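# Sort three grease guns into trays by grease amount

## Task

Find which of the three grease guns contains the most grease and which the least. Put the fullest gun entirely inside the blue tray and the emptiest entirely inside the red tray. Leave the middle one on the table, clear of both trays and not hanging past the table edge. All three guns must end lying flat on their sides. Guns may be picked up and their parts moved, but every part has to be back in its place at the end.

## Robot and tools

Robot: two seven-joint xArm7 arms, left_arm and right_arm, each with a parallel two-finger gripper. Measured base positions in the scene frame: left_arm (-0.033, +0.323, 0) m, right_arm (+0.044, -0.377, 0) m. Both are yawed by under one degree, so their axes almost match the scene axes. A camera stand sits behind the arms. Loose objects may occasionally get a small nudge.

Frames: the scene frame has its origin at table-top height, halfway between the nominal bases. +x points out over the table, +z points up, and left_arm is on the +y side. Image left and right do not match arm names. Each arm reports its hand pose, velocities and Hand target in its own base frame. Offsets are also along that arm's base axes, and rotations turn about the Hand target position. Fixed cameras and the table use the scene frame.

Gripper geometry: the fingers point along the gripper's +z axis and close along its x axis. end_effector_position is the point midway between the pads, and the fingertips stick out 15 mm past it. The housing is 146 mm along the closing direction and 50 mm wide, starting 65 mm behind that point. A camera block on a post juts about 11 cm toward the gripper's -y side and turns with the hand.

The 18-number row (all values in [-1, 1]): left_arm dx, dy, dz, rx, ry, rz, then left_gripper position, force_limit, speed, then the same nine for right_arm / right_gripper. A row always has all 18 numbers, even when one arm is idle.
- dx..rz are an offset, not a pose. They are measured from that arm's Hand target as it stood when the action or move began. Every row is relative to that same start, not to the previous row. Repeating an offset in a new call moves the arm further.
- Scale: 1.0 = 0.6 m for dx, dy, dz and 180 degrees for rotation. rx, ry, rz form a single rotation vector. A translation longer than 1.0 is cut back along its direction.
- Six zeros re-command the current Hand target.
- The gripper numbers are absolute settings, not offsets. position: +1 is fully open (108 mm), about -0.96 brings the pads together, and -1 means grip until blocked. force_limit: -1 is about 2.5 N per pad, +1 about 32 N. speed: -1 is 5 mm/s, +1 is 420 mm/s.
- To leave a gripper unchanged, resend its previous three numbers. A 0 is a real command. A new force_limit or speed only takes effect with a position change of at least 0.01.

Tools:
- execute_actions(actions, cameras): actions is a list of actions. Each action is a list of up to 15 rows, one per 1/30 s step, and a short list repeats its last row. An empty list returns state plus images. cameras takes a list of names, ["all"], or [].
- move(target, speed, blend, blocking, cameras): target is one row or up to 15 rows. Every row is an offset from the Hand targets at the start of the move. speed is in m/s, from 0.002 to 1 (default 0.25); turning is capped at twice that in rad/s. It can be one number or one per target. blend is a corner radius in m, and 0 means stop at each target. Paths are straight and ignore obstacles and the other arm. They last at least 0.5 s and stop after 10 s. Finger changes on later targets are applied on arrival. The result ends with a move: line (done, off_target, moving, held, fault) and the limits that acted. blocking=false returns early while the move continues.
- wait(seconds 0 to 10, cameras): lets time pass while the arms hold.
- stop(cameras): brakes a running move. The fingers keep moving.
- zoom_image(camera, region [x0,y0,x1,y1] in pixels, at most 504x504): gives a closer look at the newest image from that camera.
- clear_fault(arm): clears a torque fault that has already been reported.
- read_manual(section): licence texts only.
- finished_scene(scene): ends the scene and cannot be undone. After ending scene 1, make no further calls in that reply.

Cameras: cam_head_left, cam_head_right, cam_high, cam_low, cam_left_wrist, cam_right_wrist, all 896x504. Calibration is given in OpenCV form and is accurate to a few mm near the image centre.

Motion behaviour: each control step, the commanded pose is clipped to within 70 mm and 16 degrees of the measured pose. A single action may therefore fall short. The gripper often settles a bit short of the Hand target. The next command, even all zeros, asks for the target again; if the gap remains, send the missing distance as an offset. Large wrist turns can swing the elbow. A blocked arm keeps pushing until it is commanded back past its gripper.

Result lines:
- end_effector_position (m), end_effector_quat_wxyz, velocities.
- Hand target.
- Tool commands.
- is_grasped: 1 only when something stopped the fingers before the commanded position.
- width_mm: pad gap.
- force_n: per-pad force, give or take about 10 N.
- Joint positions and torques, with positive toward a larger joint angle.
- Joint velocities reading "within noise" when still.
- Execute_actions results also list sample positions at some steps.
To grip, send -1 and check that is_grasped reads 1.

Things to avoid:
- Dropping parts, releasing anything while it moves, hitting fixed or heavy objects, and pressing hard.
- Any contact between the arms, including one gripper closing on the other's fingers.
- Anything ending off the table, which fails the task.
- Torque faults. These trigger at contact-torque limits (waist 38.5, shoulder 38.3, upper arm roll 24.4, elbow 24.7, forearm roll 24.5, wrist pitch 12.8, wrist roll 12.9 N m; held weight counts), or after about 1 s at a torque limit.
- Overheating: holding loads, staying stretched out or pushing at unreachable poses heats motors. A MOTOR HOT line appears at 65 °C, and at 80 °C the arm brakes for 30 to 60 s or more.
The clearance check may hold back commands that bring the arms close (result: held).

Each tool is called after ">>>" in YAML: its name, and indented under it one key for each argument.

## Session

>>> execute_actions:
  actions: []
  cameras: ["cam_high", "cam_head_left"]

Scene clock: 0.00 s.
left_arm: end_effector_position=(+0.4581, -0.0616, +0.3441) width_mm=107.81 is_grasped=0 force_n=0.00 end_effector_quat_wxyz=(+0.650, -0.585, -0.366, -0.317) | right_arm: end_effector_position=(+0.1856, -0.0372, +0.3143) width_mm=108.01 is_grasped=0 force_n=0.00 end_effector_quat_wxyz=(-0.447, +0.116, +0.768, +0.443)
Joint positions: left_arm=[-0.458 0.558 -0.244 1.578 1.246 2.304 0.649] | right_arm=[-0.056 0.005 -0.601 0.994 0.366 2.31 -1.108]
Joint velocities: within noise
Joint torques (N m): no reading
Hand target: left_arm +0.4581, -0.0616, +0.3441; +0.650, -0.585, -0.366, -0.317 | right_arm +0.1856, -0.0372, +0.3143; -0.447, +0.116, +0.768, +0.443
Tool commands: left_gripper/position=+0.996 left_gripper/force_limit=+1.0 left_gripper/speed=+1.0 right_gripper/position=+1.0 right_gripper/force_limit=+1.0 right_gripper/speed=+1.0
Images, in order (width x height): cam_head_left 896x504, cam_high 896x504.

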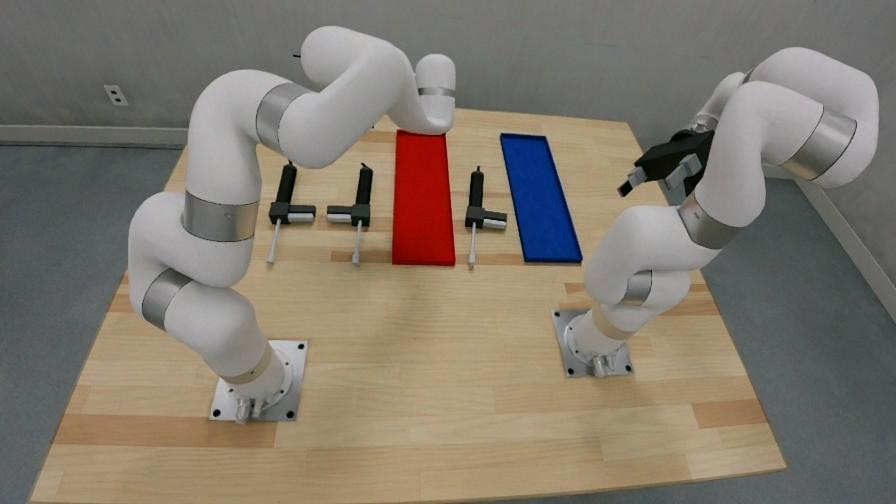

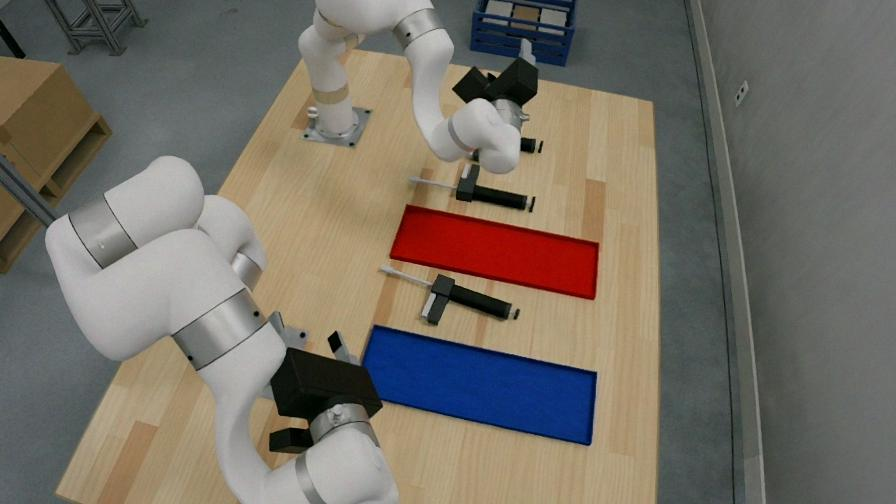

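>>> move:
  target: [0.02, 0.1027, -0.0235, -0.4905, -0.1689, 0.1111, 0.3, 1.0, -0.3, 0.3907, -0.0213, 0.0262, -0.3062, -0.3089, 0.0802, 0.3, 1.0, -0.3]
  speed: 0.4
  cameras: ["cam_left_wrist", "cam_right_wrist"]

Scene clock: 43.70 s.
left_arm: end_effector_position=(+0.4701, +0.0000, +0.3300) width_mm=69.50 is_grasped=0 force_n=0.00 end_effector_quat_wxyz=(+0.000, +0.707, +0.707, +0.000) | right_arm: end_effector_position=(+0.4201, -0.0500, +0.3300) width_mm=69.51 is_grasped=0 force_n=0.00 end_effector_quat_wxyz=(+0.000, +0.000, +1.000, +0.000)
Joint positions: left_arm=[0.137 -0.032 -0.134 1.364 -0.005 1.395 0.79] | right_arm=[0.174 -0.198 -0.262 1.196 -0.052 1.387 -0.858]
Joint torques (N m): left_arm=[3.26 -38.8 1.07 10.1 -2.03 -2.93 0.91] | right_arm=[5.57 -20.44 3.39 10.73 -3.15 -3.51 1.72]
Hand target: left_arm +0.4701, +0.0000, +0.3300; +0.000, +0.707, +0.707, +0.000 | right_arm +0.4201, -0.0500, +0.3300; +0.000, +0.000, +1.000, +0.000
Off the commanded pose: left_arm 0.000 m, 0 deg | right_arm 0.000 m, 0 deg.
move: done
camera_calibration:
cam_left_wrist: T_world_to_cam=[[0.00522869, 0.999725, -0.0228408, 0.00461647], [0.921799, 0.00403549, 0.387648, -0.534555], [0.387634, -0.0230815, -0.921524, 0.239733], [0, 0, 0, 1]] pos_world=[0.399799, 0.00307539, 0.428244]
cam_right_wrist: T_world_to_cam=[[-0.999945, -0.00828688, 0.0063721, 0.40979], [-0.00536556, 0.930014, 0.367485, -0.0447952], [-0.00897144, 0.36743, -0.930008, 0.445844], [0, 0, 0, 1]] pos_world=[0.413527, -0.118761, 0.428489]
Images, in order (width x height): cam_left_wrist 896x504, cam_right_wrist 896x504.

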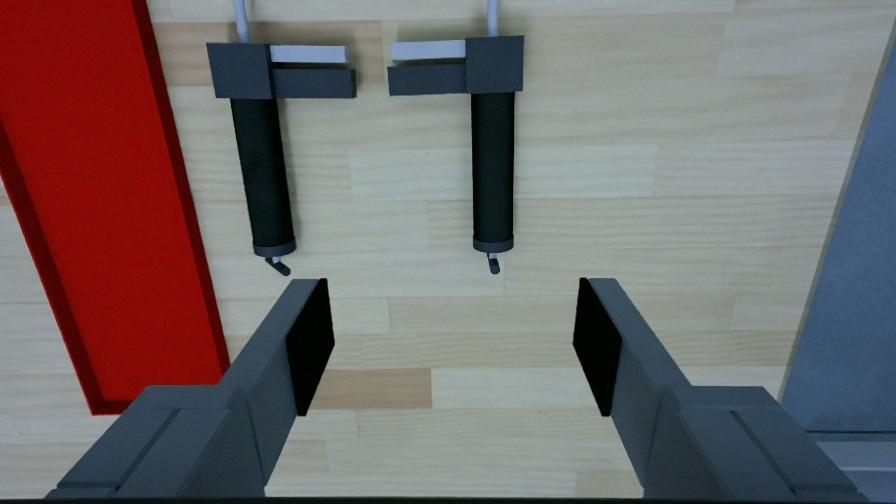

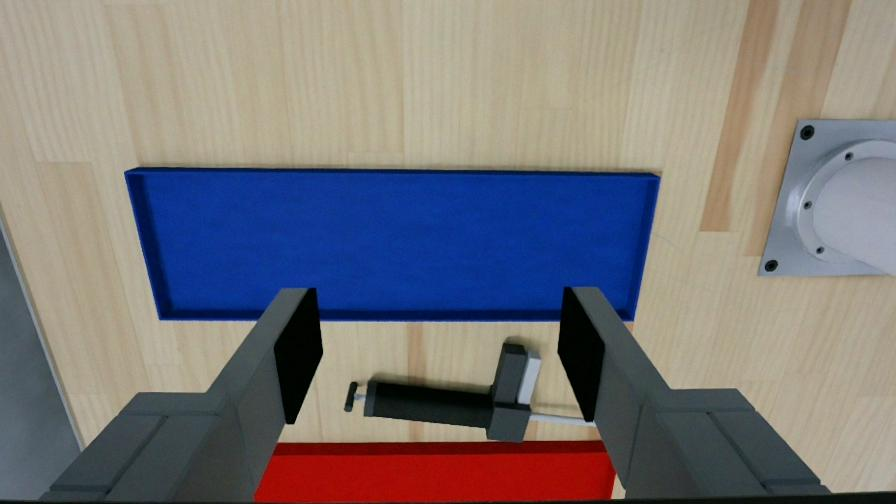

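>>> move:
  target:
    - [-0.0213, -0.2663, -0.3333, 0, 0, -0.0204, 0.3, 1.0, -0.3, 0, 0.1, -0.1, 0, 0, 0, 0.3, 1.0, -0.3]
    - [-0.0213, -0.2663, -0.513, 0, 0, -0.0204, 0.3, 1.0, -0.3, 0, 0.1, -0.1, 0, 0, 0, 0.3, 1.0, -0.3]
    - [-0.0213, -0.2663, -0.513, 0, 0, -0.0204, -1.0, 1.0, -0.6, 0, 0.1, -0.1, 0, 0, 0, 0.3, 1.0, -0.3]
    - [-0.0213, -0.2663, -0.35, 0, 0, -0.0204, -1.0, 1.0, -0.6, 0, 0.1, -0.1, 0, 0, 0, 0.3, 1.0, -0.3]
    - [-0.1168, -0.3333, -0.35, 0, 0, -0.4892, -1.0, 1.0, -0.6, -0.1498, 0.5, -0.2167, 0, 0, 0, 0.3, 1.0, -0.3]
    - [-0.1168, -0.3333, -0.35, 0, 0, -0.4892, -1.0, 1.0, -0.6, -0.1498, 0.6747, -0.2167, 0, 0, 0, 0.3, 1.0, -0.3]
    - [-0.1168, -0.3333, -0.35, 0, 0, -0.4892, -1.0, 1.0, -0.6, -0.1498, 0.6747, -0.35, 0, 0, 0, 0.3, 1.0, -0.3]
  speed: [0.4, 0.15, 0.1, 0.25, 0.45, 0.3, 0.15]
  blend: [0.005, 0, 0, 0.01, 0.005, 0.005, 0]
  cameras: ["cam_right_wrist", "cam_left_wrist"]

Scene clock: 87.97 s.
left_arm: end_effector_position=(+0.4000, -0.2000, +0.1200) width_mm=35.41 is_grasped=1 force_n=46.63 end_effector_quat_wxyz=(+0.000, +1.000, +0.017, +0.000) | right_arm: end_effector_position=(+0.3302, +0.3549, +0.1200) width_mm=69.51 is_grasped=0 force_n=0.00 end_effector_quat_wxyz=(+0.000, +0.000, +1.000, +0.000)
Joint positions: left_arm=[0.001 0.084 -0.467 0.861 0.052 0.787 1.821] | right_arm=[0.563 0.192 0.267 1.005 -0.07 0.821 0.087]
Joint torques (N m): left_arm=[4.74 -39.59 -2.87 10.22 -1.84 -3.1 0.87] | right_arm=[3.46 -11.28 -1.05 9.6 -2.93 -3.37 1.57]
Hand target: left_arm +0.4000, -0.2000, +0.1200; +0.000, +1.000, +0.017, +0.000 | right_arm +0.3302, +0.3549, +0.1200; +0.000, +0.000, +1.000, +0.000
Off the commanded pose: left_arm 0.000 m, 0 deg | right_arm 0.000 m, 0 deg.
move: done
camera_calibration:
cam_left_wrist: T_world_to_cam=[[0.999325, 0.0288086, -0.0228105, -0.391837], [0.0354024, -0.921143, 0.38761, -0.218172], [-0.0098452, -0.388156, -0.921541, 0.154759], [0, 0, 0, 1]] pos_world=[0.400819, -0.129609, 0.218244]
cam_right_wrist: T_world_to_cam=[[-0.999945, -0.00828813, 0.00637161, 0.324588], [-0.0053669, 0.930014, 0.367485, -0.344612], [-0.00897145, 0.36743, -0.930008, 0.101093], [0, 0, 0, 1]] pos_world=[0.323627, 0.286039, 0.218589]
Images, in order (width x height): cam_left_wrist 896x504, cam_right_wrist 896x504.

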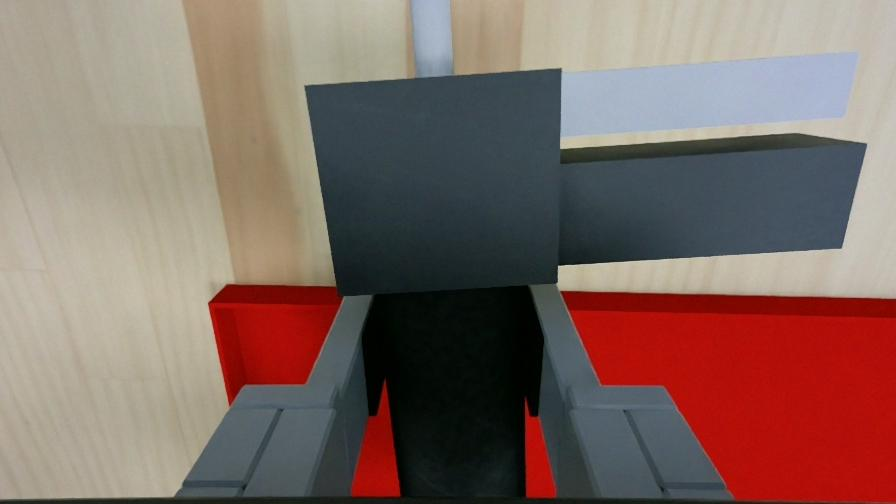

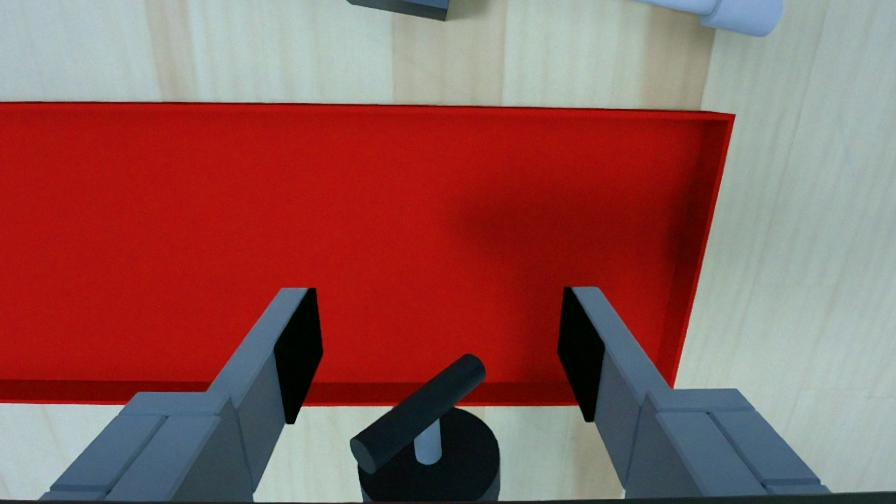

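>>> move:
  target:
    - [0, 0, 0, 0, 0, 0, -1.0, 1.0, -0.6, 0, 0.0267, 0, 0, 0, 0, 0.3, 1.0, -0.3]
    - [0, 0, 0, 0, 0, 0, -1.0, 1.0, -0.6, 0, 0.0267, 0, 0, 0, 0, -1.0, 0.0, -0.7]
    - [0, 0, 0, 0, 0, 0, -1.0, 1.0, -0.6, 0.0011, 0.0067, 0, 0, 0, 0, -1.0, 0.0, -0.7]
  speed: [0.1, 0.1, 0.05]
  cameras: ["cam_right_wrist"]

>>> move:
  target: [0, 0, 0, 0, 0, 0, -1.0, 1.0, -0.6, 0.0011, -0.02, 0, 0, 0, 0, -1.0, 0.0, -0.7]
  speed: 0.05

>>> move:
  target: [0, 0, 0, 0, 0, 0, -1.0, 1.0, -0.6, 0.0011, -0.02, 0, 0, 0, 0, -1.0, 0.0, -0.7]
  speed: 0.05

>>> move:
  target: [0, 0, 0, 0, 0, 0, -1.0, 1.0, -0.6, 0.0011, -0.02, 0, 0, 0, 0, -1.0, 0.0, -0.7]
  speed: 0.05

Scene clock: 117.23 s.
left_arm: end_effector_position=(+0.4000, -0.2000, +0.1200) width_mm=35.34 is_grasped=1 force_n=34.33 end_effector_quat_wxyz=(+0.000, +1.000, +0.017, +0.000) | right_arm: end_effector_position=(+0.3308, +0.3589, +0.1200) width_mm=8.39 is_grasped=1 force_n=28.38 end_effector_quat_wxyz=(+0.000, +0.000, +1.000, +0.000)
Joint positions: left_arm=[0.001 0.083 -0.468 0.86 0.052 0.787 1.821] | right_arm=[0.567 0.203 0.268 1.019 -0.074 0.825 0.094]
Joint torques (N m): left_arm=[4.67 -26.45 -0.34 16.09 0.82 -0.13 -0.31] | right_arm=[-5.22 -27.6 -1 8.61 3.67 -2.97 -1.59]
Hand target: left_arm +0.4000, -0.2000, +0.1200; +0.000, +1.000, +0.017, +0.000 | right_arm +0.3308, +0.3589, +0.1200; +0.000, +0.000, +1.000, +0.000
Off the commanded pose: left_arm 0.000 m, 0 deg | right_arm 0.000 m, 0 deg.
move: done
camera_calibration:
cam_right_wrist: T_world_to_cam=[[-0.999945, -0.00828746, 0.00637287, 0.325321], [-0.00536665, 0.930048, 0.367398, -0.348282], [-0.00897187, 0.367344, -0.930042, 0.0995697], [0, 0, 0, 1]] pos_world=[0.324327, 0.290039, 0.218489]
Images, in order (width x height): cam_right_wrist 896x504.

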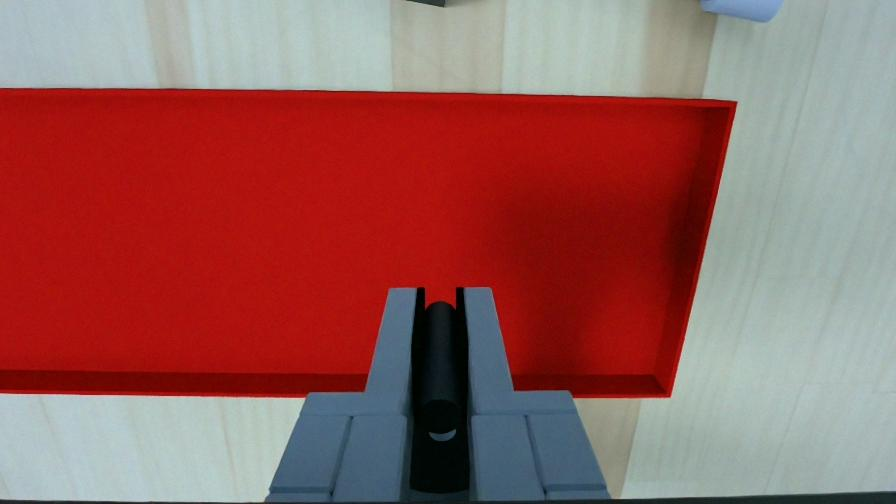

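Scene clock: 117.97 s.
left_arm: end_effector_position=(+0.4001, -0.2000, +0.1200) width_mm=35.34 is_grasped=1 force_n=35.45 end_effector_quat_wxyz=(+0.000, +1.000, +0.017, +0.000) | right_arm: end_effector_position=(+0.3315, +0.3469, +0.1200) width_mm=8.39 is_grasped=1 force_n=28.37 end_effector_quat_wxyz=(+0.000, +0.000, +1.000, +0.000)
Joint positions: left_arm=[0.001 0.083 -0.468 0.861 0.052 0.787 1.821] | right_arm=[0.552 0.177 0.263 0.986 -0.064 0.816 0.069]
Joint torques (N m): left_arm=[4.76 -18.94 0.87 17.62 1.55 0.01 -0.82] | right_arm=[-5.75 -27.02 -1.38 8.5 3.47 -3.03 -1.54]
Hand target: left_arm +0.4000, -0.2000, +0.1200; +0.000, +1.000, +0.017, +0.000 | right_arm +0.3315, +0.3469, +0.1200; +0.000, +0.000, +1.000, +0.000
Off the commanded pose: left_arm 0.000 m, 0 deg | right_arm 0.000 m, 0 deg.
move: done

Scene clock: 118.70 s.
left_arm: end_effector_position=(+0.4000, -0.2000, +0.1200) width_mm=35.34 is_grasped=1 force_n=35.12 end_effector_quat_wxyz=(+0.000, +1.000, +0.017, +0.000) | right_arm: end_effector_position=(+0.3322, +0.3349, +0.1200) width_mm=8.39 is_grasped=1 force_n=28.37 end_effector_quat_wxyz=(+0.000, +0.000, +1.000, +0.000)
Joint positions: left_arm=[0.001 0.084 -0.468 0.861 0.052 0.787 1.821] | right_arm=[0.538 0.152 0.257 0.954 -0.054 0.808 0.044]
Joint torques (N m): left_arm=[5.23 -17.92 1.26 17.3 1.4 -0.06 -0.81] | right_arm=[-5.45 -26.36 -1.47 8.61 3.56 -2.81 -1.49]
Hand target: left_arm +0.4000, -0.2000, +0.1200; +0.000, +1.000, +0.017, +0.000 | right_arm +0.3322, +0.3349, +0.1200; +0.000, +0.000, +1.000, +0.000
Off the commanded pose: left_arm 0.000 m, 0 deg | right_arm 0.000 m, 0 deg.
move: done

Scene clock: 119.43 s.
left_arm: end_effector_position=(+0.4000, -0.2000, +0.1200) width_mm=35.34 is_grasped=1 force_n=34.49 end_effector_quat_wxyz=(+0.000, +1.000, +0.017, +0.000) | right_arm: end_effector_position=(+0.3328, +0.3229, +0.1200) width_mm=8.39 is_grasped=1 force_n=28.37 end_effector_quat_wxyz=(+0.000, +0.000, +1.000, +0.000)
Joint positions: left_arm=[0.001 0.084 -0.468 0.861 0.052 0.787 1.821] | right_arm=[0.524 0.128 0.25 0.923 -0.045 0.8 0.018]
Joint torques (N m): left_arm=[4.69 -17.21 1.02 17.66 1.31 -0.2 -1.07] | right_arm=[-5.46 -25.7 -1.56 8.43 3.46 -2.84 -1.54]
Hand target: left_arm +0.4000, -0.2000, +0.1200; +0.000, +1.000, +0.017, +0.000 | right_arm +0.3328, +0.3229, +0.1200; +0.000, +0.000, +1.000, +0.000
Off the commanded pose: left_arm 0.000 m, 0 deg | right_arm 0.000 m, 0 deg.
move: done

>>> move:
  target: [0, 0, 0, 0, 0, 0, -1.0, 1.0, -0.6, 0.0011, -0.02, 0, 0, 0, 0, -1.0, 0.0, -0.7]
  speed: 0.05

>>> move:
  target: [0, 0, 0, 0, 0, 0, -1.0, 1.0, -0.6, 0.0011, -0.02, 0, 0, 0, 0, -1.0, 0.0, -0.7]
  speed: 0.05

>>> move:
  target: [0, 0, 0, 0, 0, 0, -1.0, 1.0, -0.6, 0.0011, -0.02, 0, 0, 0, 0, -1.0, 0.0, -0.7]
  speed: 0.05

Scene clock: 130.23 s.
left_arm: end_effector_position=(+0.4001, -0.2000, +0.1201) width_mm=35.34 is_grasped=1 force_n=38.02 end_effector_quat_wxyz=(+0.000, +1.000, +0.017, +0.000) | right_arm: end_effector_position=(+0.3335, +0.3110, +0.1200) width_mm=8.39 is_grasped=1 force_n=28.43 end_effector_quat_wxyz=(+0.000, +0.000, +1.000, +0.000)
Joint positions: left_arm=[0.001 0.084 -0.468 0.861 0.052 0.787 1.821] | right_arm=[0.511 0.104 0.242 0.893 -0.036 0.793 -0.008]
Joint torques (N m): left_arm=[5.57 -17.69 3 12.54 1.57 -0.31 -0.8] | right_arm=[-13.19 -25.3 -6.49 6.21 2.2 -0.73 -1.43]
Hand target: left_arm +0.4000, -0.2000, +0.1200; +0.000, +1.000, +0.017, +0.000 | right_arm +0.3335, +0.3109, +0.1200; +0.000, +0.000, +1.000, +0.000
Off the commanded pose: left_arm 0.000 m, 0 deg | right_arm 0.000 m, 0 deg.
move: done

Scene clock: 130.97 s.
left_arm: end_effector_position=(+0.4000, -0.2001, +0.1200) width_mm=35.34 is_grasped=1 force_n=34.72 end_effector_quat_wxyz=(+0.000, +1.000, +0.017, +0.000) | right_arm: end_effector_position=(+0.3341, +0.2989, +0.1200) width_mm=8.39 is_grasped=1 force_n=28.39 end_effector_quat_wxyz=(+0.000, +0.000, +1.000, +0.000)
Joint positions: left_arm=[0.001 0.084 -0.468 0.861 0.052 0.787 1.821] | right_arm=[0.498 0.08 0.234 0.865 -0.027 0.787 -0.035]
Joint torques (N m): left_arm=[14.07 -17.61 10.68 7.26 2.76 -0.38 -0.41] | right_arm=[-15.87 -23.59 -8.55 4.46 1.63 0.04 -1.66]
Hand target: left_arm +0.4000, -0.2000, +0.1200; +0.000, +1.000, +0.017, +0.000 | right_arm +0.3341, +0.2989, +0.1200; +0.000, +0.000, +1.000, +0.000
Off the commanded pose: left_arm 0.000 m, 0 deg | right_arm 0.000 m, 0 deg.
move: done

Scene clock: 131.70 s.
left_arm: end_effector_position=(+0.4000, -0.2000, +0.1200) width_mm=35.34 is_grasped=1 force_n=36.17 end_effector_quat_wxyz=(+0.000, +1.000, +0.017, +0.000) | right_arm: end_effector_position=(+0.3348, +0.2869, +0.1200) width_mm=8.39 is_grasped=1 force_n=28.42 end_effector_quat_wxyz=(+0.000, +0.000, +1.000, +0.000)
Joint positions: left_arm=[0.001 0.084 -0.468 0.861 0.052 0.787 1.821] | right_arm=[0.485 0.057 0.225 0.837 -0.019 0.782 -0.062]
Joint torques (N m): left_arm=[17.23 -17.77 12.26 7.04 3.98 -0.48 0.08] | right_arm=[-17.21 -23.17 -9.39 4.07 1.21 0.11 -1.56]
Hand target: left_arm +0.4000, -0.2000, +0.1200; +0.000, +1.000, +0.017, +0.000 | right_arm +0.3348, +0.2869, +0.1200; +0.000, +0.000, +1.000, +0.000
Off the commanded pose: left_arm 0.000 m, 0 deg | right_arm 0.000 m, 0 deg.
move: done

>>> move:
  target:
    - [0, 0, 0, 0, 0, 0, -1.0, 1.0, -0.6, -0.0077, 0.1433, 0, 0, 0, 0, -1.0, 0.0, -0.7]
    - [0, 0, 0, 0, 0, 0, -1.0, 1.0, -0.6, -0.0077, 0.1433, 0, 0, 0, 0, 0.3, 1.0, -0.3]
    - [0, 0, 0, 0, 0, 0, -1.0, 1.0, -0.6, -0.0077, 0.1433, 0.1333, 0, 0, 0, 0.3, 1.0, -0.3]
    - [0.0955, 0.067, 0, 0, 0, 0.4688, -1.0, 1.0, -0.6, -0.0077, 0.1, 0.1333, 0, 0, 0, 0.3, 1.0, -0.3]
    - [0.0955, 0.067, -0.163, 0, 0, 0.4688, -1.0, 1.0, -0.6, -0.0077, 0.1, 0.1333, 0, 0, 0, 0.3, 1.0, -0.3]
    - [0.0955, 0.067, -0.163, 0, 0, 0.4688, 0.3, 1.0, -0.3, -0.0077, 0.1, 0.1333, 0, 0, 0, 0.3, 1.0, -0.3]
    - [0.0955, 0.067, 0.0167, 0, 0, 0.4688, 0.3, 1.0, -0.3, -0.0077, 0.1, 0.1333, 0, 0, 0, 0.3, 1.0, -0.3]
  speed: [0.1, 0.1, 0.3, 0.45, 0.14, 0.1, 0.25]
  blend: [0, 0, 0.01, 0.005, 0, 0, 0]
  cameras: ["cam_left_wrist"]

>>> move:
  target:
    - [-0.0077, 0.3208, 0, 0, 0, 0.0318, 0.3, 1.0, -0.3, 0, 0, 0, 0, 0, 0, 0.3, 1.0, -0.3]
    - [-0.0077, 0.3208, -0.1797, 0, 0, 0.0318, 0.3, 1.0, -0.3, 0, 0, 0, 0, 0, 0, 0.3, 1.0, -0.3]
    - [-0.0077, 0.3208, -0.1797, 0, 0, 0.0318, -1.0, 1.0, -0.6, 0, 0, 0, 0, 0, 0, 0.3, 1.0, -0.3]
    - [-0.0077, 0.3208, -0.0167, 0, 0, 0.0318, -1.0, 1.0, -0.6, 0, 0, 0, 0, 0, 0, 0.3, 1.0, -0.3]
    - [-0.0955, -0.067, -0.0167, 0, 0, -0.4688, -1.0, 1.0, -0.6, 0, 0, 0, 0, 0, 0, 0.3, 1.0, -0.3]
  speed: [0.35, 0.15, 0.1, 0.25, 0.45]
  blend: [0.005, 0, 0, 0.01, 0]
  cameras: ["cam_left_wrist", "cam_right_wrist"]

Scene clock: 188.90 s.
left_arm: end_effector_position=(+0.4573, -0.1597, +0.1299) width_mm=69.50 is_grasped=0 force_n=0.00 end_effector_quat_wxyz=(+0.000, +0.730, +0.684, +0.000) | right_arm: end_effector_position=(+0.3302, +0.3469, +0.2000) width_mm=69.49 is_grasped=0 force_n=0.00 end_effector_quat_wxyz=(+0.000, +0.000, +1.000, +0.000)
Joint positions: left_arm=[-0.039 0.176 -0.306 1.013 0.07 0.847 0.463] | right_arm=[0.546 0.059 0.269 1.091 -0.019 1.035 0.039]
Joint torques (N m): left_arm=[4.71 -41.69 -3.38 15.93 -2.27 0.24 0.98] | right_arm=[-5.1 -26.36 -1.52 10.42 3.66 -3.42 -1.42]
Hand target: left_arm +0.4573, -0.1598, +0.1300; +0.000, +0.730, +0.684, +0.000 | right_arm +0.3302, +0.3469, +0.2000; +0.000, +0.000, +1.000, +0.000
Off the commanded pose: left_arm 0.000 m, 0 deg | right_arm 0.000 m, 0 deg.
move: done
camera_calibration:
cam_left_wrist: T_world_to_cam=[[0.0691132, 0.997349, -0.022785, 0.13015], [0.920261, -0.0549201, 0.387432, -0.453229], [0.385153, -0.0477448, -0.921617, 0.0538007], [0, 0, 0, 1]] pos_world=[0.387373, -0.152127, 0.228145]
Images, in order (width x height): cam_left_wrist 896x504.

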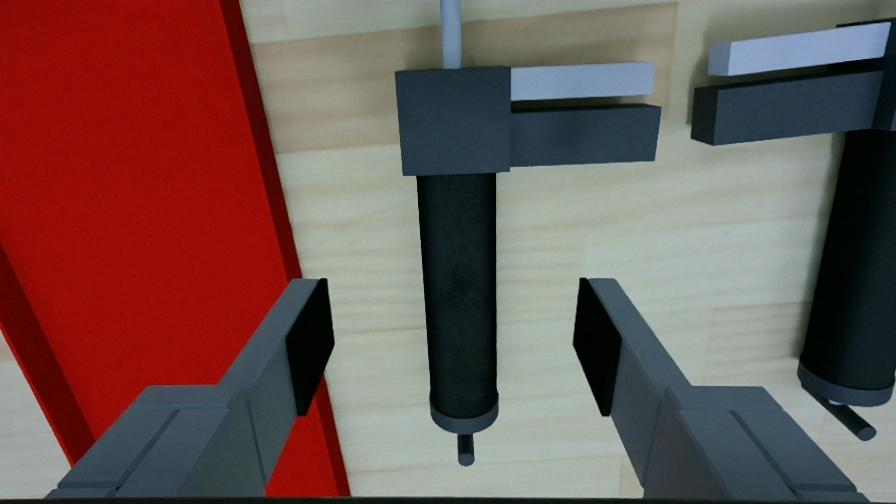

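Scene clock: 194.00 s.
left_arm: end_effector_position=(+0.4000, -0.1999, +0.1200) width_mm=34.89 is_grasped=1 force_n=49.46 end_effector_quat_wxyz=(+0.000, +1.000, +0.017, +0.000) | right_arm: end_effector_position=(+0.3302, +0.3469, +0.2000) width_mm=69.49 is_grasped=0 force_n=0.00 end_effector_quat_wxyz=(+0.000, +0.000, +1.000, +0.000)
Joint positions: left_arm=[-0.045 0.082 -0.421 0.86 0.046 0.786 1.825] | right_arm=[0.546 0.059 0.269 1.091 -0.019 1.035 0.039]
Joint torques (N m): left_arm=[-4.13 -15.52 -1.44 17.45 1.97 0.05 1.08] | right_arm=[-4.97 -26.22 -1.54 10.31 3.55 -3.24 -1.13]
Hand target: left_arm +0.4000, -0.2000, +0.1200; +0.000, +1.000, +0.017, +0.000 | right_arm +0.3302, +0.3469, +0.2000; +0.000, +0.000, +1.000, +0.000
Off the commanded pose: left_arm 0.000 m, 0 deg | right_arm 0.000 m, 0 deg.
move: done
camera_calibration:
cam_left_wrist: T_world_to_cam=[[0.999327, 0.0286775, -0.0228631, -0.391843], [0.0353019, -0.921148, 0.387609, -0.218132], [-0.00994469, -0.388155, -0.921541, 0.154798], [0, 0, 0, 1]] pos_world=[0.400819, -0.129609, 0.218244]
cam_right_wrist: T_world_to_cam=[[-0.999945, -0.00828746, 0.00637287, 0.324012], [-0.00536665, 0.930048, 0.367398, -0.366517], [-0.00897187, 0.367344, -0.930042, 0.178375], [0, 0, 0, 1]] pos_world=[0.323627, 0.278039, 0.298489]
Images, in order (width x height): cam_left_wrist 896x504, cam_right_wrist 896x504.

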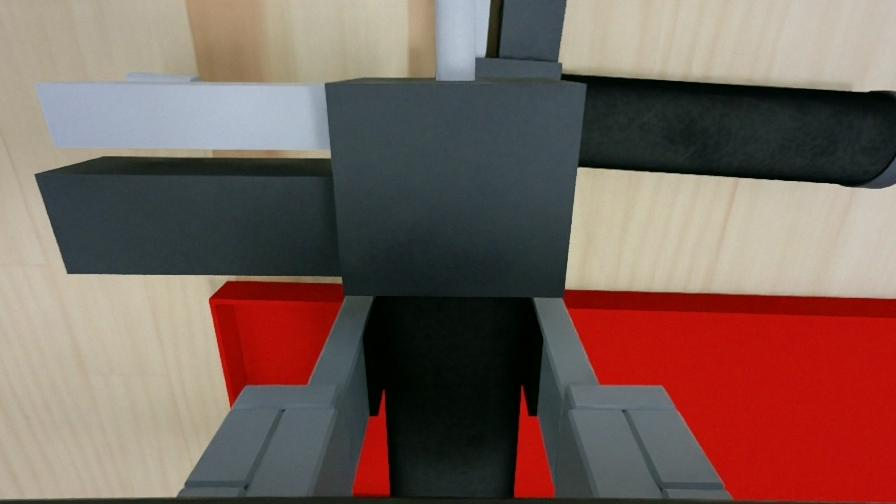

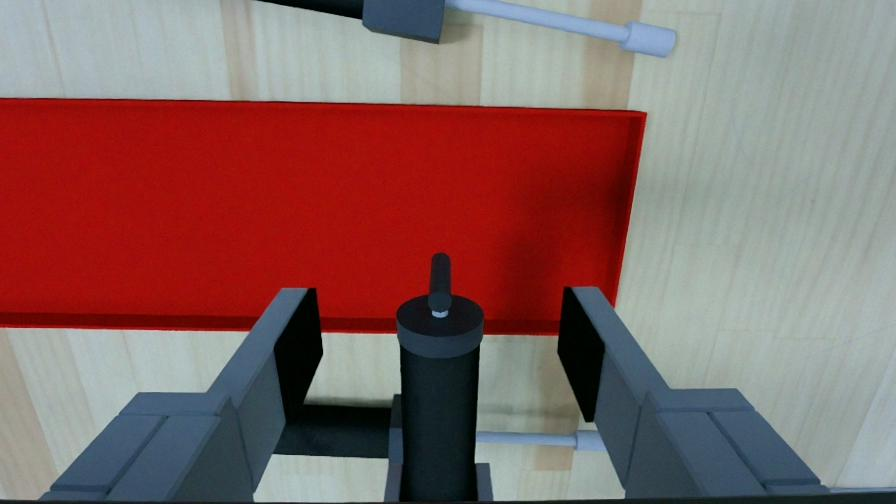

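>>> move:
  target:
    - [0, 0, 0, 0, 0, 0, -1.0, 1.0, -0.6, 0, 0.0218, -0.05, 0, 0, 0, 0.3, 1.0, -0.3]
    - [0, 0, 0, 0, 0, 0, -1.0, 1.0, -0.6, 0, 0.0218, -0.1333, 0, 0, 0, 0.3, 1.0, -0.3]
    - [0, 0, 0, 0, 0, 0, -1.0, 1.0, -0.6, 0, 0.0218, -0.1333, 0, 0, 0, -1.0, 0.0, -0.7]
  speed: [0.2, 0.15, 0.1]
  blend: [0.005, 0, 0]
  cameras: ["cam_right_wrist"]

>>> move:
  target: [0, 0, 0, 0, 0, 0, -1.0, 1.0, -0.6, 0, -0.02, 0, 0, 0, 0, -1.0, 0.0, -0.7]
  speed: 0.05

>>> move:
  target: [0, 0, 0, 0, 0, 0, -1.0, 1.0, -0.6, 0, -0.02, 0, 0, 0, 0, -1.0, 0.0, -0.7]
  speed: 0.05

>>> move:
  target: [0, 0, 0, 0, 0, 0, -1.0, 1.0, -0.6, 0, -0.02, 0, 0, 0, 0, -1.0, 0.0, -0.7]
  speed: 0.05

>>> move:
  target: [0, 0, 0, 0, 0, 0, -1.0, 1.0, -0.6, 0, -0.02, 0, 0, 0, 0, -1.0, 0.0, -0.7]
  speed: 0.05

Scene clock: 221.13 s.
left_arm: end_effector_position=(+0.4001, -0.2000, +0.1200) width_mm=34.89 is_grasped=1 force_n=49.33 end_effector_quat_wxyz=(+0.000, +1.000, +0.017, +0.000) | right_arm: end_effector_position=(+0.3301, +0.3599, +0.1199) width_mm=8.40 is_grasped=1 force_n=28.27 end_effector_quat_wxyz=(+0.000, +0.000, +1.000, +0.000)
Joint positions: left_arm=[-0.045 0.082 -0.421 0.861 0.046 0.786 1.825] | right_arm=[0.566 0.204 0.272 1.02 -0.075 0.825 0.098]
Joint torques (N m): left_arm=[-2.57 -16.58 -1.48 12.05 -0.72 -0.6 -0.29] | right_arm=[3.03 -12.73 -1.4 12.16 -2.6 -2.77 1.43]
Hand target: left_arm +0.4000, -0.2000, +0.1200; +0.000, +1.000, +0.017, +0.000 | right_arm +0.3302, +0.3600, +0.1200; +0.000, +0.000, +1.000, +0.000
Off the commanded pose: left_arm 0.000 m, 0 deg | right_arm 0.000 m, 0 deg.
move: done
camera_calibration:
cam_right_wrist: T_world_to_cam=[[-0.999944, -0.00832402, 0.00646593, 0.32462], [-0.00536646, 0.930048, 0.367399, -0.349309], [-0.00907186, 0.367344, -0.930041, 0.0991922], [0, 0, 0, 1]] pos_world=[0.323627, 0.291139, 0.21849]
Images, in order (width x height): cam_right_wrist 896x504.

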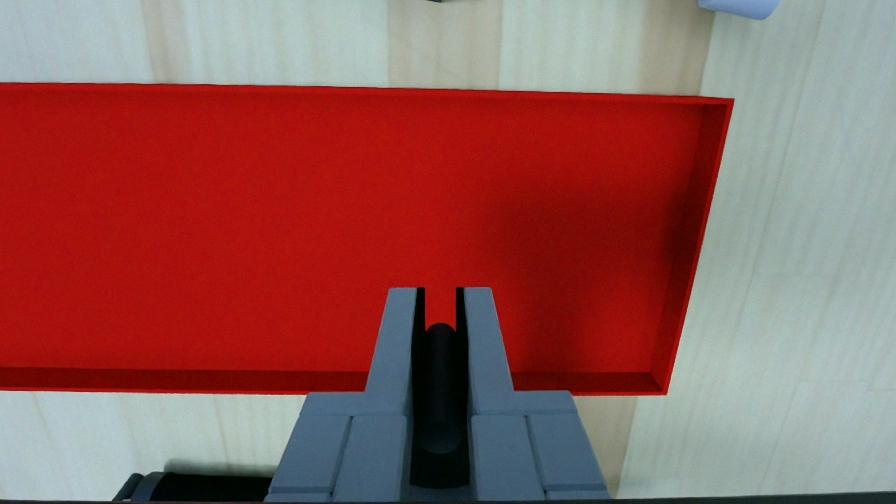

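Scene clock: 221.90 s.
left_arm: end_effector_position=(+0.4000, -0.2000, +0.1200) width_mm=34.89 is_grasped=1 force_n=49.44 end_effector_quat_wxyz=(+0.000, +1.000, +0.017, +0.000) | right_arm: end_effector_position=(+0.3302, +0.3480, +0.1200) width_mm=8.40 is_grasped=1 force_n=28.26 end_effector_quat_wxyz=(+0.000, +0.000, +1.000, +0.000)
Joint positions: left_arm=[-0.045 0.082 -0.421 0.86 0.046 0.786 1.825] | right_arm=[0.552 0.177 0.267 0.985 -0.065 0.816 0.074]
Joint torques (N m): left_arm=[-1.67 -18.85 -0.41 10.21 -0.43 -0.68 0.08] | right_arm=[-5.77 -27.32 -1.38 8.76 3.23 -3.02 -1.67]
Hand target: left_arm +0.4000, -0.2000, +0.1200; +0.000, +1.000, +0.017, +0.000 | right_arm +0.3302, +0.3480, +0.1200; +0.000, +0.000, +1.000, +0.000
Off the commanded pose: left_arm 0.000 m, 0 deg | right_arm 0.000 m, 0 deg.
move: done

Scene clock: 222.63 s.
left_arm: end_effector_position=(+0.4000, -0.2000, +0.1200) width_mm=34.89 is_grasped=1 force_n=49.38 end_effector_quat_wxyz=(+0.000, +1.000, +0.017, +0.000) | right_arm: end_effector_position=(+0.3302, +0.3360, +0.1200) width_mm=8.40 is_grasped=1 force_n=28.26 end_effector_quat_wxyz=(+0.000, +0.000, +1.000, +0.000)
Joint positions: left_arm=[-0.045 0.082 -0.421 0.86 0.046 0.786 1.825] | right_arm=[0.538 0.15 0.261 0.952 -0.055 0.807 0.049]
Joint torques (N m): left_arm=[-0.19 -20.58 -0.08 10.16 -0.29 -0.92 0.18] | right_arm=[-5.89 -26.56 -1.56 8.6 3.3 -2.94 -1.52]
Hand target: left_arm +0.4000, -0.2000, +0.1200; +0.000, +1.000, +0.017, +0.000 | right_arm +0.3302, +0.3360, +0.1200; +0.000, +0.000, +1.000, +0.000
Off the commanded pose: left_arm 0.000 m, 0 deg | right_arm 0.000 m, 0 deg.
move: done

Scene clock: 223.37 s.
left_arm: end_effector_position=(+0.4000, -0.2000, +0.1200) width_mm=34.89 is_grasped=1 force_n=49.31 end_effector_quat_wxyz=(+0.000, +1.000, +0.017, +0.000) | right_arm: end_effector_position=(+0.3302, +0.3240, +0.1200) width_mm=8.40 is_grasped=1 force_n=28.26 end_effector_quat_wxyz=(+0.000, +0.000, +1.000, +0.000)
Joint positions: left_arm=[-0.045 0.082 -0.421 0.86 0.046 0.786 1.825] | right_arm=[0.525 0.124 0.255 0.919 -0.045 0.799 0.024]
Joint torques (N m): left_arm=[0.25 -22.41 0.78 10.39 -0.2 -0.91 0.57] | right_arm=[-5.93 -26.17 -1.86 8.64 3.31 -2.98 -1.54]
Hand target: left_arm +0.4000, -0.2000, +0.1200; +0.000, +1.000, +0.017, +0.000 | right_arm +0.3302, +0.3240, +0.1200; +0.000, +0.000, +1.000, +0.000
Off the commanded pose: left_arm 0.000 m, 0 deg | right_arm 0.000 m, 0 deg.
move: done

Scene clock: 224.10 s.
left_arm: end_effector_position=(+0.4000, -0.2000, +0.1200) width_mm=34.89 is_grasped=1 force_n=49.25 end_effector_quat_wxyz=(+0.000, +1.000, +0.017, +0.000) | right_arm: end_effector_position=(+0.3302, +0.3120, +0.1200) width_mm=8.40 is_grasped=1 force_n=28.26 end_effector_quat_wxyz=(+0.000, +0.000, +1.000, +0.000)
Joint positions: left_arm=[-0.045 0.082 -0.421 0.86 0.046 0.786 1.825] | right_arm=[0.512 0.099 0.248 0.887 -0.035 0.792 -0.002]
Joint torques (N m): left_arm=[1.53 -24.16 1.25 10.52 -0.04 -1.15 0.78] | right_arm=[-5.98 -25.19 -1.89 8.58 3.44 -3.02 -1.71]
Hand target: left_arm +0.4000, -0.2000, +0.1200; +0.000, +1.000, +0.017, +0.000 | right_arm +0.3302, +0.3120, +0.1200; +0.000, +0.000, +1.000, +0.000
Off the commanded pose: left_arm 0.000 m, 0 deg | right_arm 0.000 m, 0 deg.
move: done

>>> move:
  target: [0, 0, 0, 0, 0, 0, -1.0, 1.0, -0.6, 0, -0.02, 0, 0, 0, 0, -1.0, 0.0, -0.7]
  speed: 0.05

>>> move:
  target: [0, 0, 0, 0, 0, 0, -1.0, 1.0, -0.6, 0, -0.02, 0, 0, 0, 0, -1.0, 0.0, -0.7]
  speed: 0.05

>>> move:
  target: [0, 0, 0, 0, 0, 0, -1.0, 1.0, -0.6, 0, -0.02, 0, 0, 0, 0, -1.0, 0.0, -0.7]
  speed: 0.05

Scene clock: 234.87 s.
left_arm: end_effector_position=(+0.4000, -0.2000, +0.1200) width_mm=34.89 is_grasped=1 force_n=49.19 end_effector_quat_wxyz=(+0.000, +1.000, +0.017, +0.000) | right_arm: end_effector_position=(+0.3302, +0.3000, +0.1200) width_mm=8.40 is_grasped=1 force_n=28.26 end_effector_quat_wxyz=(+0.000, +0.000, +1.000, +0.000)
Joint positions: left_arm=[-0.045 0.082 -0.421 0.86 0.046 0.786 1.825] | right_arm=[0.5 0.073 0.239 0.856 -0.026 0.786 -0.029]
Joint torques (N m): left_arm=[4.42 -33.72 1.14 11.26 0.48 -1.55 0.83] | right_arm=[-6.29 -24.71 -2.23 8.72 3.2 -3.07 -1.68]
Hand target: left_arm +0.4000, -0.2000, +0.1200; +0.000, +1.000, +0.017, +0.000 | right_arm +0.3302, +0.3000, +0.1200; +0.000, +0.000, +1.000, +0.000
Off the commanded pose: left_arm 0.000 m, 0 deg | right_arm 0.000 m, 0 deg.
move: done

Scene clock: 235.60 s.
left_arm: end_effector_position=(+0.4000, -0.2000, +0.1200) width_mm=34.89 is_grasped=1 force_n=49.14 end_effector_quat_wxyz=(+0.000, +1.000, +0.017, +0.000) | right_arm: end_effector_position=(+0.3302, +0.2880, +0.1200) width_mm=8.40 is_grasped=1 force_n=28.26 end_effector_quat_wxyz=(+0.000, +0.000, +1.000, +0.000)
Joint positions: left_arm=[-0.045 0.082 -0.421 0.86 0.046 0.786 1.825] | right_arm=[0.488 0.049 0.23 0.827 -0.017 0.78 -0.055]
Joint torques (N m): left_arm=[4.37 -35.2 0.7 11.53 0.4 -1.87 0.72] | right_arm=[-6.26 -24.12 -2.52 8.64 3.16 -3.16 -1.72]
Hand target: left_arm +0.4000, -0.2000, +0.1200; +0.000, +1.000, +0.017, +0.000 | right_arm +0.3302, +0.2880, +0.1200; +0.000, +0.000, +1.000, +0.000
Off the commanded pose: left_arm 0.000 m, 0 deg | right_arm 0.000 m, 0 deg.
move: done

Scene clock: 236.33 s.
left_arm: end_effector_position=(+0.4001, -0.2000, +0.1200) width_mm=34.89 is_grasped=1 force_n=48.50 end_effector_quat_wxyz=(+0.000, +1.000, +0.017, +0.000) | right_arm: end_effector_position=(+0.3302, +0.2761, +0.1200) width_mm=8.40 is_grasped=1 force_n=28.29 end_effector_quat_wxyz=(+0.000, +0.000, +1.000, +0.000)
Joint positions: left_arm=[-0.045 0.082 -0.421 0.86 0.046 0.786 1.825] | right_arm=[0.476 0.025 0.221 0.798 -0.009 0.774 -0.083]
Joint torques (N m): left_arm=[5.86 -35.52 3.12 11.72 1.61 -0.04 0.73] | right_arm=[-14.93 -23.38 -7.94 6.43 1.73 -0.46 -1.61]
Hand target: left_arm +0.4000, -0.2000, +0.1200; +0.000, +1.000, +0.017, +0.000 | right_arm +0.3302, +0.2760, +0.1200; +0.000, +0.000, +1.000, +0.000
Off the commanded pose: left_arm 0.000 m, 0 deg | right_arm 0.000 m, 0 deg.
move: done

>>> move:
  target:
    - [0, 0, 0, 0, 0, 0, -1.0, 1.0, -0.6, 0, 0.1433, 0, 0, 0, 0, -1.0, 0.0, -0.7]
    - [0, 0, 0, 0, 0, 0, -1.0, 1.0, -0.6, 0, 0.1433, 0, 0, 0, 0, 0.3, 1.0, -0.3]
    - [0, 0, 0, 0, 0, 0, -1.0, 1.0, -0.6, 0, 0.1433, 0.2167, 0, 0, 0, 0.3, 1.0, -0.3]
    - [0, 0, 0, 0, 0, 0, -1.0, 1.0, -0.6, 0.0847, -0.1153, 0.1333, 0, 0, -0.5, 0.3, 1.0, -0.3]
    - [0, 0, 0, 0, 0, 0, -1.0, 1.0, -0.6, 0.0847, -0.1153, -0.1633, 0, 0, -0.5, 0.3, 1.0, -0.3]
    - [0, 0, 0, 0, 0, 0, -1.0, 1.0, -0.6, 0.0847, -0.1153, -0.1633, 0, 0, -0.5, -1.0, 1.0, -0.6]
    - [0, 0, 0, 0, 0, 0, -1.0, 1.0, -0.6, 0.0847, -0.1153, 0.05, 0, 0, -0.5, -1.0, 1.0, -0.6]
  speed: [0.1, 0.1, 0.35, 0.45, 0.15, 0.1, 0.25]
  blend: [0, 0, 0.01, 0.005, 0, 0, 0]
  cameras: ["cam_right_wrist", "cam_high"]

Scene clock: 308.80 s.
left_arm: end_effector_position=(+0.4000, -0.2000, +0.1200) width_mm=34.89 is_grasped=1 force_n=49.42 end_effector_quat_wxyz=(+0.000, +1.000, +0.017, +0.000) | right_arm: end_effector_position=(+0.3810, +0.2068, +0.1499) width_mm=35.50 is_grasped=1 force_n=30.19 end_effector_quat_wxyz=(+0.000, +0.707, +0.707, +0.000)
Joint positions: left_arm=[-0.045 0.082 -0.421 0.86 0.046 0.786 1.825] | right_arm=[0.364 -0.02 0.132 0.846 0.004 0.867 1.28]
Joint torques (N m): left_arm=[1.51 -25.92 0.72 16.26 -0.8 0.13 -0.83] | right_arm=[-5.27 -26.33 -1.47 20.36 3.62 -0.07 -1.5]
Hand target: left_arm +0.4000, -0.2000, +0.1200; +0.000, +1.000, +0.017, +0.000 | right_arm +0.3810, +0.2068, +0.1500; +0.000, +0.707, +0.707, +0.000
Off the commanded pose: left_arm 0.000 m, 0 deg | right_arm 0.000 m, 0 deg.
move: done
camera_calibration:
cam_right_wrist: T_world_to_cam=[[-0.00837999, 0.999945, 0.00633752, -0.21222], [0.930082, 0.00546652, 0.367312, -0.382753], [0.367258, 0.00897249, -0.930076, 0.114565], [0, 0, 0, 1]] pos_world=[0.312138, 0.213272, 0.248489]
Images, in order (width x height): cam_high 896x504, cam_right_wrist 896x504.

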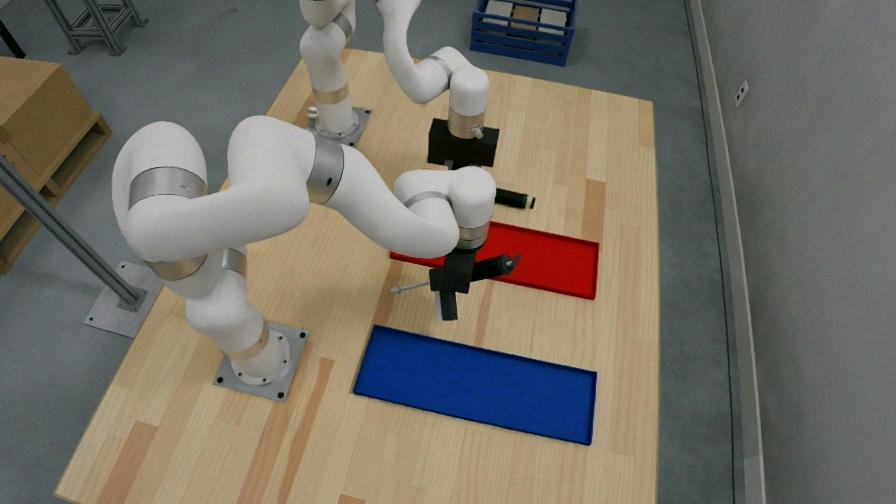

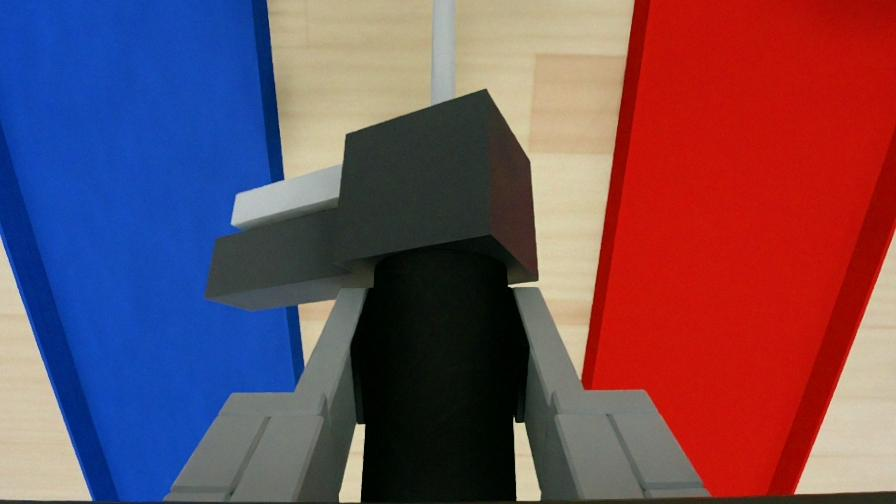

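>>> move:
  target:
    - [0, 0, 0, 0, 0, 0, -1.0, 1.0, -0.6, 0, 0, -0.213, 0, 0, 0, -1.0, 1.0, -0.6]
    - [0, 0, 0, 0, 0, 0, -1.0, 1.0, -0.6, 0, 0, -0.213, 0, 0, 0, 0.3, 1.0, -0.3]
    - [0, 0, 0, 0, 0, 0, -1.0, 1.0, -0.6, -0.0283, 0, -0.213, 0, 0, 0, 0.3, 1.0, -0.3]
    - [0, 0, 0, 0, 0, 0, -1.0, 1.0, -0.6, -0.0283, 0, -0.213, 0, 0, 0, -1.0, 1.0, -0.6]
    - [0, 0, 0, 0, 0, 0, -1.0, 1.0, -0.6, -0.0283, 0, 0, 0, 0, 0, -1.0, 1.0, -0.6]
  speed: [0.08, 0.1, 0.08, 0.1, 0.2]
  cameras: ["cam_right_wrist"]

Scene clock: 335.93 s.
left_arm: end_effector_position=(+0.4000, -0.2000, +0.1200) width_mm=34.89 is_grasped=1 force_n=49.42 end_effector_quat_wxyz=(+0.000, +1.000, +0.017, +0.000) | right_arm: end_effector_position=(+0.3640, +0.2068, +0.1499) width_mm=42.14 is_grasped=1 force_n=44.01 end_effector_quat_wxyz=(+0.000, +0.707, +0.707, +0.000)
Joint positions: left_arm=[-0.045 0.082 -0.421 0.86 0.046 0.786 1.825] | right_arm=[0.376 -0.068 0.14 0.793 0.013 0.861 1.292]
Joint torques (N m): left_arm=[0.12 -17.28 0.31 16.46 -0.96 0.1 -0.62] | right_arm=[-5.21 -25.19 -1.26 20.28 3.89 -0.27 -1.49]
Hand target: left_arm +0.4000, -0.2000, +0.1200; +0.000, +1.000, +0.017, +0.000 | right_arm +0.3640, +0.2068, +0.1500; +0.000, +0.707, +0.707, +0.000
Off the commanded pose: left_arm 0.000 m, 0 deg | right_arm 0.000 m, 0 deg.
move: done
camera_calibration:
cam_right_wrist: T_world_to_cam=[[-0.00828692, 0.999945, 0.00637408, -0.212398], [0.930082, 0.00536653, 0.367312, -0.367014], [0.367257, 0.0089723, -0.930076, 0.120772], [0, 0, 0, 1]] pos_world=[0.295239, 0.213273, 0.248489]
Images, in order (width x height): cam_right_wrist 896x504.

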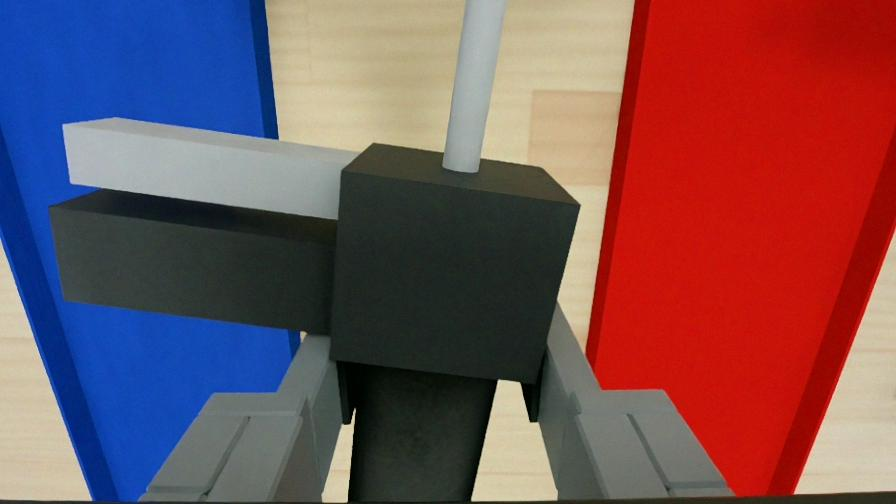

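>>> move:
  target:
    - [0, 0, 0, 0, 0, 0, -1.0, 1.0, -0.6, 0, 0, -0.213, 0, 0, 0, -1.0, 1.0, -0.6]
    - [0, 0, 0, 0, 0, 0, -1.0, 1.0, -0.6, 0, 0, -0.213, 0, 0, 0, 0.3, 1.0, -0.3]
    - [0, 0, 0, 0, 0, 0, -1.0, 1.0, -0.6, 0.0158, 0, -0.213, 0, 0, 0, 0.3, 1.0, -0.3]
    - [0, 0, 0, 0, 0, 0, -1.0, 1.0, -0.6, 0.0158, 0, -0.213, 0, 0, 0, -1.0, 1.0, -0.6]
    - [0, 0, 0, 0, 0, 0, -1.0, 1.0, -0.6, 0.0158, 0, 0, 0, 0, 0, -1.0, 1.0, -0.6]
  speed: [0.1, 0.1, 0.08, 0.1, 0.2]
  cameras: ["cam_right_wrist"]

Scene clock: 353.27 s.
left_arm: end_effector_position=(+0.4000, -0.2000, +0.1200) width_mm=34.89 is_grasped=1 force_n=49.42 end_effector_quat_wxyz=(+0.000, +1.000, +0.017, +0.000) | right_arm: end_effector_position=(+0.3735, +0.2068, +0.1499) width_mm=35.89 is_grasped=1 force_n=40.30 end_effector_quat_wxyz=(+0.000, +0.707, +0.707, +0.000)
Joint positions: left_arm=[-0.045 0.082 -0.421 0.86 0.046 0.786 1.825] | right_arm=[0.366 -0.041 0.138 0.822 0.008 0.864 1.285]
Joint torques (N m): left_arm=[-0.26 -17.29 -0.33 16.24 -0.68 -0.01 -0.79] | right_arm=[-5.3 -25.85 -1.23 20.53 3.82 -0.23 -1.65]
Hand target: left_arm +0.4000, -0.2000, +0.1200; +0.000, +1.000, +0.017, +0.000 | right_arm +0.3735, +0.2068, +0.1500; +0.000, +0.707, +0.707, +0.000
Off the commanded pose: left_arm 0.000 m, 0 deg | right_arm 0.000 m, 0 deg.
move: done
camera_calibration:
cam_right_wrist: T_world_to_cam=[[-0.00828692, 0.999945, 0.00637408, -0.21232], [0.930082, 0.00536653, 0.367312, -0.375757], [0.367257, 0.0089723, -0.930076, 0.117319], [0, 0, 0, 1]] pos_world=[0.304639, 0.213273, 0.248489]
Images, in order (width x height): cam_right_wrist 896x504.

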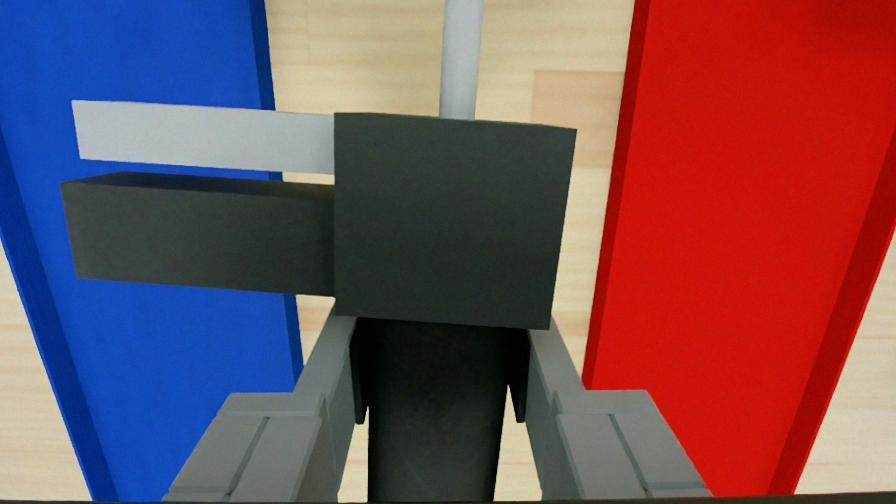

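>>> move:
  target:
    - [0.03, -0.1, 0, 0, 0, 0.25, -1.0, 1.0, -0.6, -0.0225, -0.3447, 0.0833, 0, 0, 0, -1.0, 1.0, -0.6]
    - [0.1013, -0.43, 0, 0, 0, 0.5, -1.0, 1.0, -0.6, -0.0225, -0.3447, 0.0833, 0, 0, 0, -1.0, 1.0, -0.6]
    - [0.1013, -0.43, -0.1625, 0, 0, 0.5, -1.0, 1.0, -0.6, -0.0225, -0.3447, 0.0833, 0, 0, 0, -1.0, 1.0, -0.6]
    - [0.1013, -0.43, -0.1625, 0, 0, 0.5, -0.05, 1.0, -0.5, -0.0225, -0.3447, 0.0833, 0, 0, 0, -1.0, 1.0, -0.6]
    - [0.1013, -0.43, 0.15, 0, 0, 0.5, -0.05, 1.0, -0.5, -0.0225, -0.3447, 0.0833, 0, 0, 0, -1.0, 1.0, -0.6]
  speed: [0.4, 0.4, 0.14, 0.1, 0.3]
  blend: [0.02, 0.005, 0, 0, 0]
  cameras: ["cam_left_wrist"]

Scene clock: 376.47 s.
left_arm: end_effector_position=(+0.4608, -0.4580, +0.2100) width_mm=50.25 is_grasped=0 force_n=0.00 end_effector_quat_wxyz=(+0.000, +0.695, +0.719, +0.000) | right_arm: end_effector_position=(+0.3600, +0.0000, +0.2000) width_mm=35.89 is_grasped=1 force_n=40.32 end_effector_quat_wxyz=(+0.000, +0.707, +0.707, +0.000)
Joint positions: left_arm=[-0.585 0.688 -0.322 1.999 0.208 1.342 -0.133] | right_arm=[0.15 -0.344 -0.141 0.681 -0.056 1.024 0.832]
Joint torques (N m): left_arm=[-4.48 -29.29 -1.65 17.18 1.59 0.44 0.94] | right_arm=[-2.98 -19.15 -0.96 21.55 1.88 -0.66 0.43]
Hand target: left_arm +0.4608, -0.4580, +0.2100; +0.000, +0.695, +0.719, +0.000 | right_arm +0.3600, +0.0000, +0.2000; +0.000, +0.707, +0.707, +0.000
Off the commanded pose: left_arm 0.000 m, 0 deg | right_arm 0.000 m, 0 deg.
move: done
camera_calibration:
cam_left_wrist: T_world_to_cam=[[-0.0287312, 0.999323, -0.0229947, 0.475176], [0.921146, 0.0354024, 0.387604, -0.462915], [0.388155, -0.0100452, -0.921539, 0.127927], [0, 0, 0, 1]] pos_world=[0.390409, -0.457181, 0.308244]
Images, in order (width x height): cam_left_wrist 896x504.

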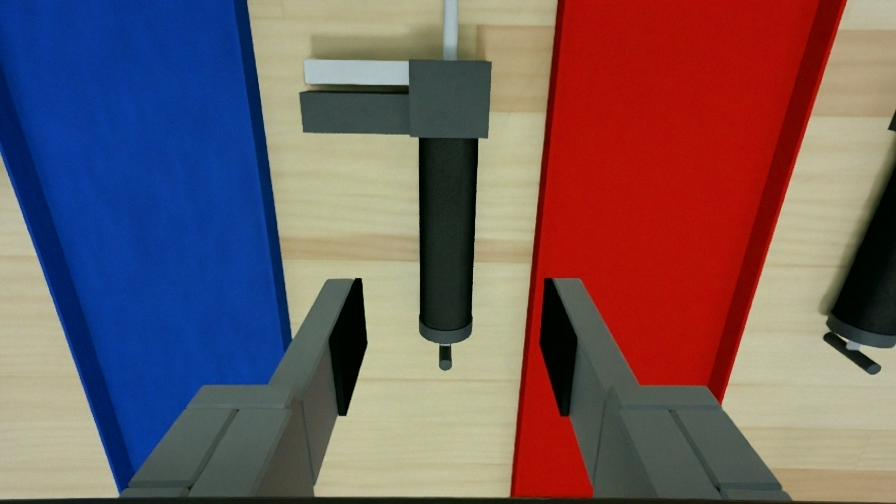

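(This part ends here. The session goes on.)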